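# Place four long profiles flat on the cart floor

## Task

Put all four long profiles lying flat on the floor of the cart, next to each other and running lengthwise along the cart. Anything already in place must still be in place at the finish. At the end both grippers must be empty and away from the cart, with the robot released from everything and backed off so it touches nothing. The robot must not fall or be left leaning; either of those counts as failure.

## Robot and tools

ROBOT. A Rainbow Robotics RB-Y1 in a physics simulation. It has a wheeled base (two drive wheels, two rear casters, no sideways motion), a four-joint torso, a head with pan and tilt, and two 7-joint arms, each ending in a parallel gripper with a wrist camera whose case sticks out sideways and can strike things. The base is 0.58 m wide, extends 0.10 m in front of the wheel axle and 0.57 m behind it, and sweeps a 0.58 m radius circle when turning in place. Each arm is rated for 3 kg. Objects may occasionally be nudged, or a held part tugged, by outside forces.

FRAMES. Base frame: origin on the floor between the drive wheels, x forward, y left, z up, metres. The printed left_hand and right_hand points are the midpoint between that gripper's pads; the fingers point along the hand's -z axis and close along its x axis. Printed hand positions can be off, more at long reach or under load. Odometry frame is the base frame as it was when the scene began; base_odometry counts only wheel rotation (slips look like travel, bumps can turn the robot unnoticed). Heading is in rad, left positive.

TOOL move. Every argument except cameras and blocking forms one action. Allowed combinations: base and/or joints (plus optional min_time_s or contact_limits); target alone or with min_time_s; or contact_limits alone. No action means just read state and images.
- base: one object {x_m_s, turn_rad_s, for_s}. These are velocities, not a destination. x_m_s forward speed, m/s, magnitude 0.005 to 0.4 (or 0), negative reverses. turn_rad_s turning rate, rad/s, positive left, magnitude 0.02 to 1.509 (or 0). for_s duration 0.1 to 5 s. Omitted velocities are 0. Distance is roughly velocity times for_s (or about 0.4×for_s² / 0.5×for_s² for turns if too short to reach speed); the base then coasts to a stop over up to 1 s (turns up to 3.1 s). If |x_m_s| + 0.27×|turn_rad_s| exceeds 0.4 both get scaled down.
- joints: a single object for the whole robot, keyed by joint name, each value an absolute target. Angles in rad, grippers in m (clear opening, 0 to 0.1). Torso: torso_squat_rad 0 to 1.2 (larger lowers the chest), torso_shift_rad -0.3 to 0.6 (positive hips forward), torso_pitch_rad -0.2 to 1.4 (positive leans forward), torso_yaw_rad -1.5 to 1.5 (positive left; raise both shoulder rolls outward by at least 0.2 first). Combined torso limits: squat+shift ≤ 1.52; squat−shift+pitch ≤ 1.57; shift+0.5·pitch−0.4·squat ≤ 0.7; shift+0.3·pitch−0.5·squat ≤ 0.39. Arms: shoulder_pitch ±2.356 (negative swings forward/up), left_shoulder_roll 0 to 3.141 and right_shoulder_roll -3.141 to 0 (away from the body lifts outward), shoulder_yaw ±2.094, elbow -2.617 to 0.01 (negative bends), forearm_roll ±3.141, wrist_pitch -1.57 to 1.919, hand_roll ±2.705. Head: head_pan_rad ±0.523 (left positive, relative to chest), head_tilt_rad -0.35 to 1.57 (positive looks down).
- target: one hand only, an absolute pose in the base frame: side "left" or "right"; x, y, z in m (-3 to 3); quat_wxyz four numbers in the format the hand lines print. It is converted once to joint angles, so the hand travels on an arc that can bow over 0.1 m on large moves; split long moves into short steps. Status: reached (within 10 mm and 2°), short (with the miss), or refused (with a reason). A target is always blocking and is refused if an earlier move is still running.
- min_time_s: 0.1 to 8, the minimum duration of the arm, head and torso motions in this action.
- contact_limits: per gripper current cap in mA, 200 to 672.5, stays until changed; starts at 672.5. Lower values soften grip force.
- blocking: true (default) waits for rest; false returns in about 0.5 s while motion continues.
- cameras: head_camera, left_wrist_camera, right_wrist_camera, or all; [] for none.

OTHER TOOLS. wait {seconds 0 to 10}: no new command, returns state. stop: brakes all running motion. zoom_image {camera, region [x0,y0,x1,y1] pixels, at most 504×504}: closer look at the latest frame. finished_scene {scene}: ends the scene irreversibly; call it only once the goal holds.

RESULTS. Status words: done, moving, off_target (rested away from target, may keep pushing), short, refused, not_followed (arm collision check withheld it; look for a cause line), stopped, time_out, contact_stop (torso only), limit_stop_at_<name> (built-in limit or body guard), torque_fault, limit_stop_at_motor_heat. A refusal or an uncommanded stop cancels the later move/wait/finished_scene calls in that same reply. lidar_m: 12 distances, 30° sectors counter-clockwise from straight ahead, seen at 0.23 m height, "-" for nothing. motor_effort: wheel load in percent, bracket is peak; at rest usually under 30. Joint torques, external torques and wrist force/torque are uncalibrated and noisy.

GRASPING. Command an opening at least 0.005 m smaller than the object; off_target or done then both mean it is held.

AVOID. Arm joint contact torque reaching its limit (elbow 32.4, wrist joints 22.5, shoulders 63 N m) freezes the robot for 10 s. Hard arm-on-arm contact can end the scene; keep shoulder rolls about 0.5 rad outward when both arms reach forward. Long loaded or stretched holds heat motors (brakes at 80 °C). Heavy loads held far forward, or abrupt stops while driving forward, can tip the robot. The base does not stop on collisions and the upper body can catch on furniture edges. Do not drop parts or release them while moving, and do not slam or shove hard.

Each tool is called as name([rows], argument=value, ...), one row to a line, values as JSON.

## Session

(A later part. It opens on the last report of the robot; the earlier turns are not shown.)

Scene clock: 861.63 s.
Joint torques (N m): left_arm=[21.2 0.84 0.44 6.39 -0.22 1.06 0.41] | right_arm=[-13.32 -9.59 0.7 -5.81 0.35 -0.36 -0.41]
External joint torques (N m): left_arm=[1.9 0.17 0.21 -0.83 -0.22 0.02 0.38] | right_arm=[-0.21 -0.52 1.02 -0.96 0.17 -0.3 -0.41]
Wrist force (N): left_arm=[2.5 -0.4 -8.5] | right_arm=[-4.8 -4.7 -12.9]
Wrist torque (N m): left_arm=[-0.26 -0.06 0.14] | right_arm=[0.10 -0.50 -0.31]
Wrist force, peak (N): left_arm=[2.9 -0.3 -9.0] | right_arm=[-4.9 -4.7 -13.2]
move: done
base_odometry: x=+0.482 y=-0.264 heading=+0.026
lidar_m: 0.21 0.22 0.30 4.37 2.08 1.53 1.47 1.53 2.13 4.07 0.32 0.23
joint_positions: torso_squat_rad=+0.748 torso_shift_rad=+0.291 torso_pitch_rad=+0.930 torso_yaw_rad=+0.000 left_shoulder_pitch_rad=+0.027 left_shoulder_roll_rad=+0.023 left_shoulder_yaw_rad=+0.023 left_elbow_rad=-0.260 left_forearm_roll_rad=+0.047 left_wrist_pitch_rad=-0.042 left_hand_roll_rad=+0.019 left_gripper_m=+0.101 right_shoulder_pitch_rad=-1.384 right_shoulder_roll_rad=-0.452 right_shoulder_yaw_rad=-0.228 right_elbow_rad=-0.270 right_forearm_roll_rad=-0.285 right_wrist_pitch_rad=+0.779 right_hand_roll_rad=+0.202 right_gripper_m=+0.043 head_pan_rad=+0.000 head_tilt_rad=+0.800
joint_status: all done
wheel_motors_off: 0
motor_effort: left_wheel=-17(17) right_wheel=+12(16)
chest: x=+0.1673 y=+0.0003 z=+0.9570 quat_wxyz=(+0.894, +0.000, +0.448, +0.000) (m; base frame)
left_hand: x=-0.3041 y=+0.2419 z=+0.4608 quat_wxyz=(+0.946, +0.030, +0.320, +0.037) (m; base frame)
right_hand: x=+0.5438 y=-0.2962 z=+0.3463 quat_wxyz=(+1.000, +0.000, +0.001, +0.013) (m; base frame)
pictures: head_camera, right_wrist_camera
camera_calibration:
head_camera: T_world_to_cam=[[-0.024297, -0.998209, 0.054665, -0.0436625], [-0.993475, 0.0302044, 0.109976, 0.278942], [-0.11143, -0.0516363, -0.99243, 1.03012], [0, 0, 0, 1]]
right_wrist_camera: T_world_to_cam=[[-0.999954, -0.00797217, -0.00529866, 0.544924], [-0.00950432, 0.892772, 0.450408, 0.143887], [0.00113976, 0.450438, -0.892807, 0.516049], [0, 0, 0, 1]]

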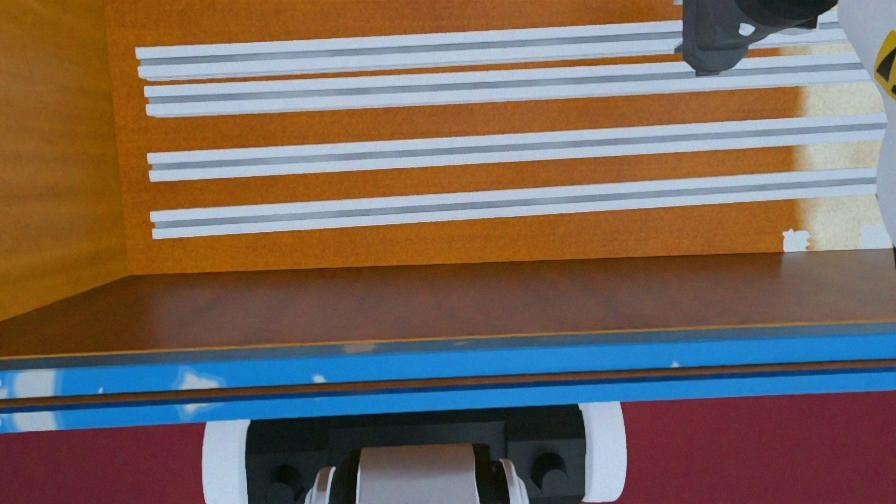

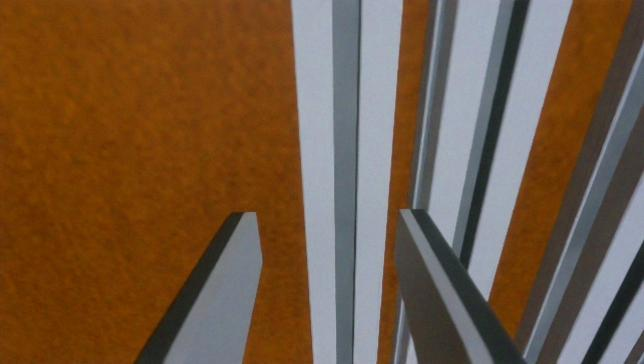

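Clear of fingers. Retreat up and back.

move(joints={"torso_squat_rad":0.45}, cameras=[])

move(joints={"torso_pitch_rad":0.3}, cameras=[])

move(joints={"torso_squat_rad":0.3}, cameras=["head_camera"])

move(base={"x_m_s":-0.25,"for_s":2.64}, joints={"torso_pitch_rad":0.0,"torso_shift_rad":0}, cameras=["head_camera"])

Scene clock: 867.00 s.
Joint torques (N m): left_arm=[20.41 0.37 0.11 6.67 -0.28 1.42 0.12] | right_arm=[-13.32 -9.39 0.28 -5.45 0.46 -0.21 -0.48]
External joint torques (N m): left_arm=[1.11 -0.3 -0.12 -0.55 -0.28 0.37 0.09] | right_arm=[-0.2 -0.33 0.6 -0.6 0.28 -0.15 -0.48]
Wrist force (N): left_arm=[2.9 0.1 -7.6] | right_arm=[-4.8 -4.7 -12.8]
Wrist torque (N m): left_arm=[-0.31 -0.01 0.14] | right_arm=[0.09 -0.52 -0.35]
Wrist force, peak (N): left_arm=[2.8 0.0 -8.9] | right_arm=[-5.0 -4.8 -13.3]
move: done
base_odometry: x=+0.482 y=-0.264 heading=+0.026
lidar_m: 0.21 0.22 0.29 4.38 2.08 1.53 1.48 1.54 2.14 4.08 0.33 0.22
joint_positions: torso_squat_rad=+0.450 torso_shift_rad=+0.291 torso_pitch_rad=+0.930 torso_yaw_rad=+0.000 left_shoulder_pitch_rad=+0.027 left_shoulder_roll_rad=+0.023 left_shoulder_yaw_rad=+0.023 left_elbow_rad=-0.260 left_forearm_roll_rad=+0.047 left_wrist_pitch_rad=-0.042 left_hand_roll_rad=+0.019 left_gripper_m=+0.101 right_shoulder_pitch_rad=-1.384 right_shoulder_roll_rad=-0.452 right_shoulder_yaw_rad=-0.228 right_elbow_rad=-0.270 right_forearm_roll_rad=-0.285 right_wrist_pitch_rad=+0.779 right_hand_roll_rad=+0.202 right_gripper_m=+0.043 head_pan_rad=+0.000 head_tilt_rad=+0.800
joint_status: all done
wheel_motors_off: 0
motor_effort: left_wheel=-16(18) right_wheel=+15(16)
chest: x=+0.2009 y=+0.0003 z=+1.0693 quat_wxyz=(+0.894, +0.000, +0.448, +0.000) (m; base frame)
left_hand: x=-0.2705 y=+0.2419 z=+0.5730 quat_wxyz=(+0.946, +0.030, +0.320, +0.037) (m; base frame)
right_hand: x=+0.5775 y=-0.2962 z=+0.4586 quat_wxyz=(+1.000, +0.000, +0.001, +0.013) (m; base frame)
pictures: none

Scene clock: 869.87 s.
Joint torques (N m): left_arm=[7.42 0.72 -0.95 1.68 -0.17 0.07 0.18] | right_arm=[-23.46 -11.9 0.77 -9.88 0.49 -1.31 -0.42]
External joint torques (N m): left_arm=[1.89 -0.13 -1.09 -0.01 -0.18 0.13 0.18] | right_arm=[1.29 -0.79 1.02 -0.61 0.38 -0.1 -0.46]
Wrist force (N): left_arm=[-0.5 0.2 -9.5] | right_arm=[-8.3 -4.7 -11.7]
Wrist torque (N m): left_arm=[-0.30 -0.22 0.20] | right_arm=[0.07 -0.70 -0.37]
Wrist force, peak (N): left_arm=[-0.3 0.5 -9.8] | right_arm=[-7.8 -4.7 -12.0]
move: done
base_odometry: x=+0.482 y=-0.264 heading=+0.026
lidar_m: 0.21 0.22 0.31 4.37 2.07 1.51 1.47 1.55 2.15 4.06 0.32 0.22
joint_positions: torso_squat_rad=+0.450 torso_shift_rad=+0.291 torso_pitch_rad=+0.300 torso_yaw_rad=+0.000 left_shoulder_pitch_rad=+0.027 left_shoulder_roll_rad=+0.023 left_shoulder_yaw_rad=+0.023 left_elbow_rad=-0.260 left_forearm_roll_rad=+0.047 left_wrist_pitch_rad=-0.042 left_hand_roll_rad=+0.019 left_gripper_m=+0.101 right_shoulder_pitch_rad=-1.384 right_shoulder_roll_rad=-0.452 right_shoulder_yaw_rad=-0.228 right_elbow_rad=-0.270 right_forearm_roll_rad=-0.285 right_wrist_pitch_rad=+0.779 right_hand_roll_rad=+0.202 right_gripper_m=+0.043 head_pan_rad=+0.000 head_tilt_rad=+0.800
joint_status: all done
wheel_motors_off: 0
motor_effort: left_wheel=-16(17) right_wheel=+13(15)
chest: x=+0.0443 y=+0.0003 z=+1.1799 quat_wxyz=(+0.989, +0.000, +0.149, +0.000) (m; base frame)
left_hand: x=-0.0442 y=+0.2419 z=+0.5012 quat_wxyz=(+0.999, +0.017, +0.011, +0.045) (m; base frame)
right_hand: x=+0.7085 y=-0.2961 z=+0.9086 quat_wxyz=(+0.951, -0.004, -0.309, +0.012) (m; base frame)
pictures: none

Scene clock: 871.17 s.
Joint torques (N m): left_arm=[6.71 0.39 0.18 1.6 -0.28 0.05 0.19] | right_arm=[-23.94 -11.22 0.76 -9.99 0.18 -1.25 -0.31]
External joint torques (N m): left_arm=[1.18 -0.46 0.04 -0.08 -0.28 0.11 0.18] | right_arm=[0.81 -0.11 1.01 -0.71 0.07 -0.05 -0.35]
Wrist force (N): left_arm=[-0.8 0.2 -9.2] | right_arm=[-8.2 -4.3 -12.0]
Wrist torque (N m): left_arm=[-0.32 -0.22 0.18] | right_arm=[0.06 -0.71 -0.33]
Wrist force, peak (N): left_arm=[-0.7 0.4 -9.6] | right_arm=[-8.5 -4.8 -12.0]
move: done
base_odometry: x=+0.482 y=-0.264 heading=+0.026
lidar_m: 0.21 0.22 0.30 4.38 2.09 1.53 1.45 1.55 2.14 4.07 0.31 0.23
joint_positions: torso_squat_rad=+0.300 torso_shift_rad=+0.291 torso_pitch_rad=+0.300 torso_yaw_rad=+0.000 left_shoulder_pitch_rad=+0.027 left_shoulder_roll_rad=+0.023 left_shoulder_yaw_rad=+0.023 left_elbow_rad=-0.260 left_forearm_roll_rad=+0.047 left_wrist_pitch_rad=-0.042 left_hand_roll_rad=+0.019 left_gripper_m=+0.101 right_shoulder_pitch_rad=-1.384 right_shoulder_roll_rad=-0.452 right_shoulder_yaw_rad=-0.228 right_elbow_rad=-0.270 right_forearm_roll_rad=-0.285 right_wrist_pitch_rad=+0.779 right_hand_roll_rad=+0.202 right_gripper_m=+0.043 head_pan_rad=+0.000 head_tilt_rad=+0.800
joint_status: all done
wheel_motors_off: 0
motor_effort: left_wheel=-17(18) right_wheel=+11(14)
chest: x=+0.0554 y=+0.0003 z=+1.2167 quat_wxyz=(+0.989, +0.000, +0.150, +0.000) (m; base frame)
left_hand: x=-0.0333 y=+0.2419 z=+0.5380 quat_wxyz=(+0.999, +0.017, +0.011, +0.045) (m; base frame)
right_hand: x=+0.7195 y=-0.2962 z=+0.9453 quat_wxyz=(+0.951, -0.004, -0.309, +0.012) (m; base frame)
pictures: head_camera
camera_calibration:
head_camera: T_world_to_cam=[[-0.051776, -0.998212, 0.0298787, -0.028874], [-0.867572, 0.0301416, -0.496397, 0.869974], [0.494609, -0.0516234, -0.867581, 1.08994], [0, 0, 0, 1]]

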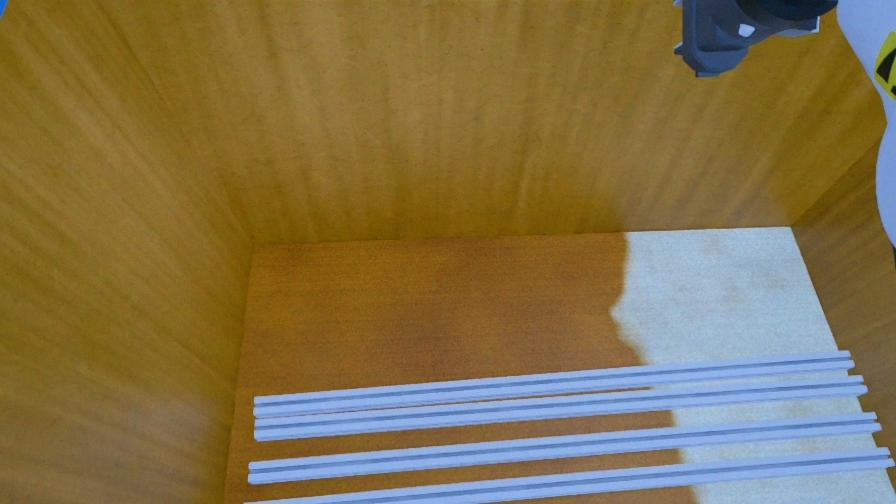

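Scene clock: 874.97 s.
Joint torques (N m): left_arm=[-3.07 1.33 -0.11 -1.51 -0.41 -0.15 0.09] | right_arm=[-25.94 -11.03 0.65 -11.21 0.15 -1.82 -0.42]
External joint torques (N m): left_arm=[-0.9 0.51 -0.18 -0.18 -0.41 0.45 0.1] | right_arm=[1.16 -0.47 0.84 -1.02 0.09 -0.22 -0.46]
Wrist force (N): left_arm=[-2.3 0.5 -9.1] | right_arm=[-9.5 -4.3 -10.8]
Wrist torque (N m): left_arm=[-0.30 -0.31 0.20] | right_arm=[0.01 -0.77 -0.35]
Wrist force, peak (N): left_arm=[-2.7 0.3 -9.4] | right_arm=[-8.1 -4.7 -13.1]
move: done
base_odometry: x=-0.176 y=-0.281 heading=+0.027
lidar_m: 0.86 0.91 1.90 3.10 1.15 0.84 0.80 0.85 1.17 3.44 2.39 0.91
base_status: done (sent for 2.63 of 2.63 s)
joint_positions: torso_squat_rad=+0.300 torso_shift_rad=+0.000 torso_pitch_rad=+0.000 torso_yaw_rad=+0.000 left_shoulder_pitch_rad=+0.027 left_shoulder_roll_rad=+0.023 left_shoulder_yaw_rad=+0.023 left_elbow_rad=-0.260 left_forearm_roll_rad=+0.047 left_wrist_pitch_rad=-0.042 left_hand_roll_rad=+0.019 left_gripper_m=+0.101 right_shoulder_pitch_rad=-1.384 right_shoulder_roll_rad=-0.452 right_shoulder_yaw_rad=-0.228 right_elbow_rad=-0.270 right_forearm_roll_rad=-0.285 right_wrist_pitch_rad=+0.779 right_hand_roll_rad=+0.202 right_gripper_m=+0.043 head_pan_rad=+0.000 head_tilt_rad=+0.800
joint_status: all done
wheel_motors_off: 0
motor_effort: left_wheel=+17(47) right_wheel=-13(33)
chest: x=-0.2281 y=+0.0003 z=+1.2587 quat_wxyz=(+1.000, +0.000, +0.000, +0.000) (m; base frame)
left_hand: x=-0.1123 y=+0.2419 z=+0.5841 quat_wxyz=(+0.989, +0.010, -0.138, +0.047) (m; base frame)
right_hand: x=+0.4867 y=-0.2961 z=+1.1958 quat_wxyz=(+0.894, -0.006, -0.448, +0.012) (m; base frame)
pictures: head_camera
camera_calibration:
head_camera: T_world_to_cam=[[-0.0582661, -0.998213, 0.0132325, -0.0253268], [-0.681936, 0.0301174, -0.730792, 0.982261], [0.729088, -0.0516041, -0.682472, 1.08702], [0, 0, 0, 1]]

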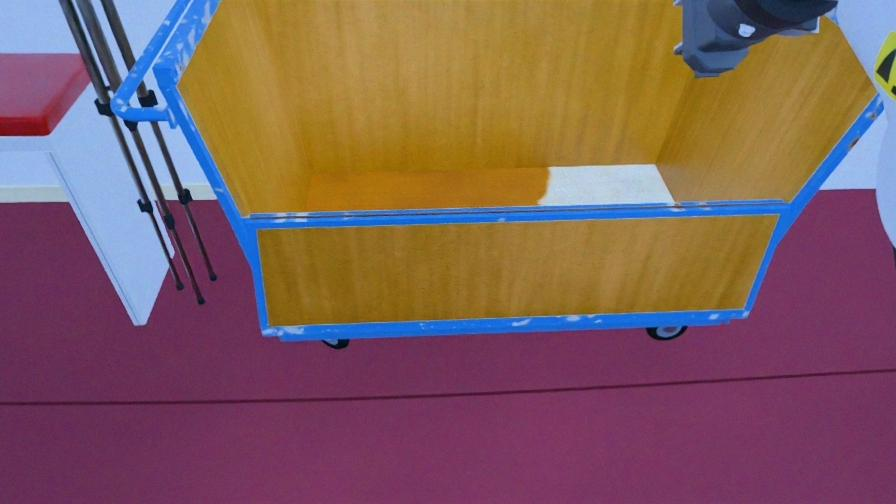

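finished_scene(scene=2)

The scene is finished: the task was done.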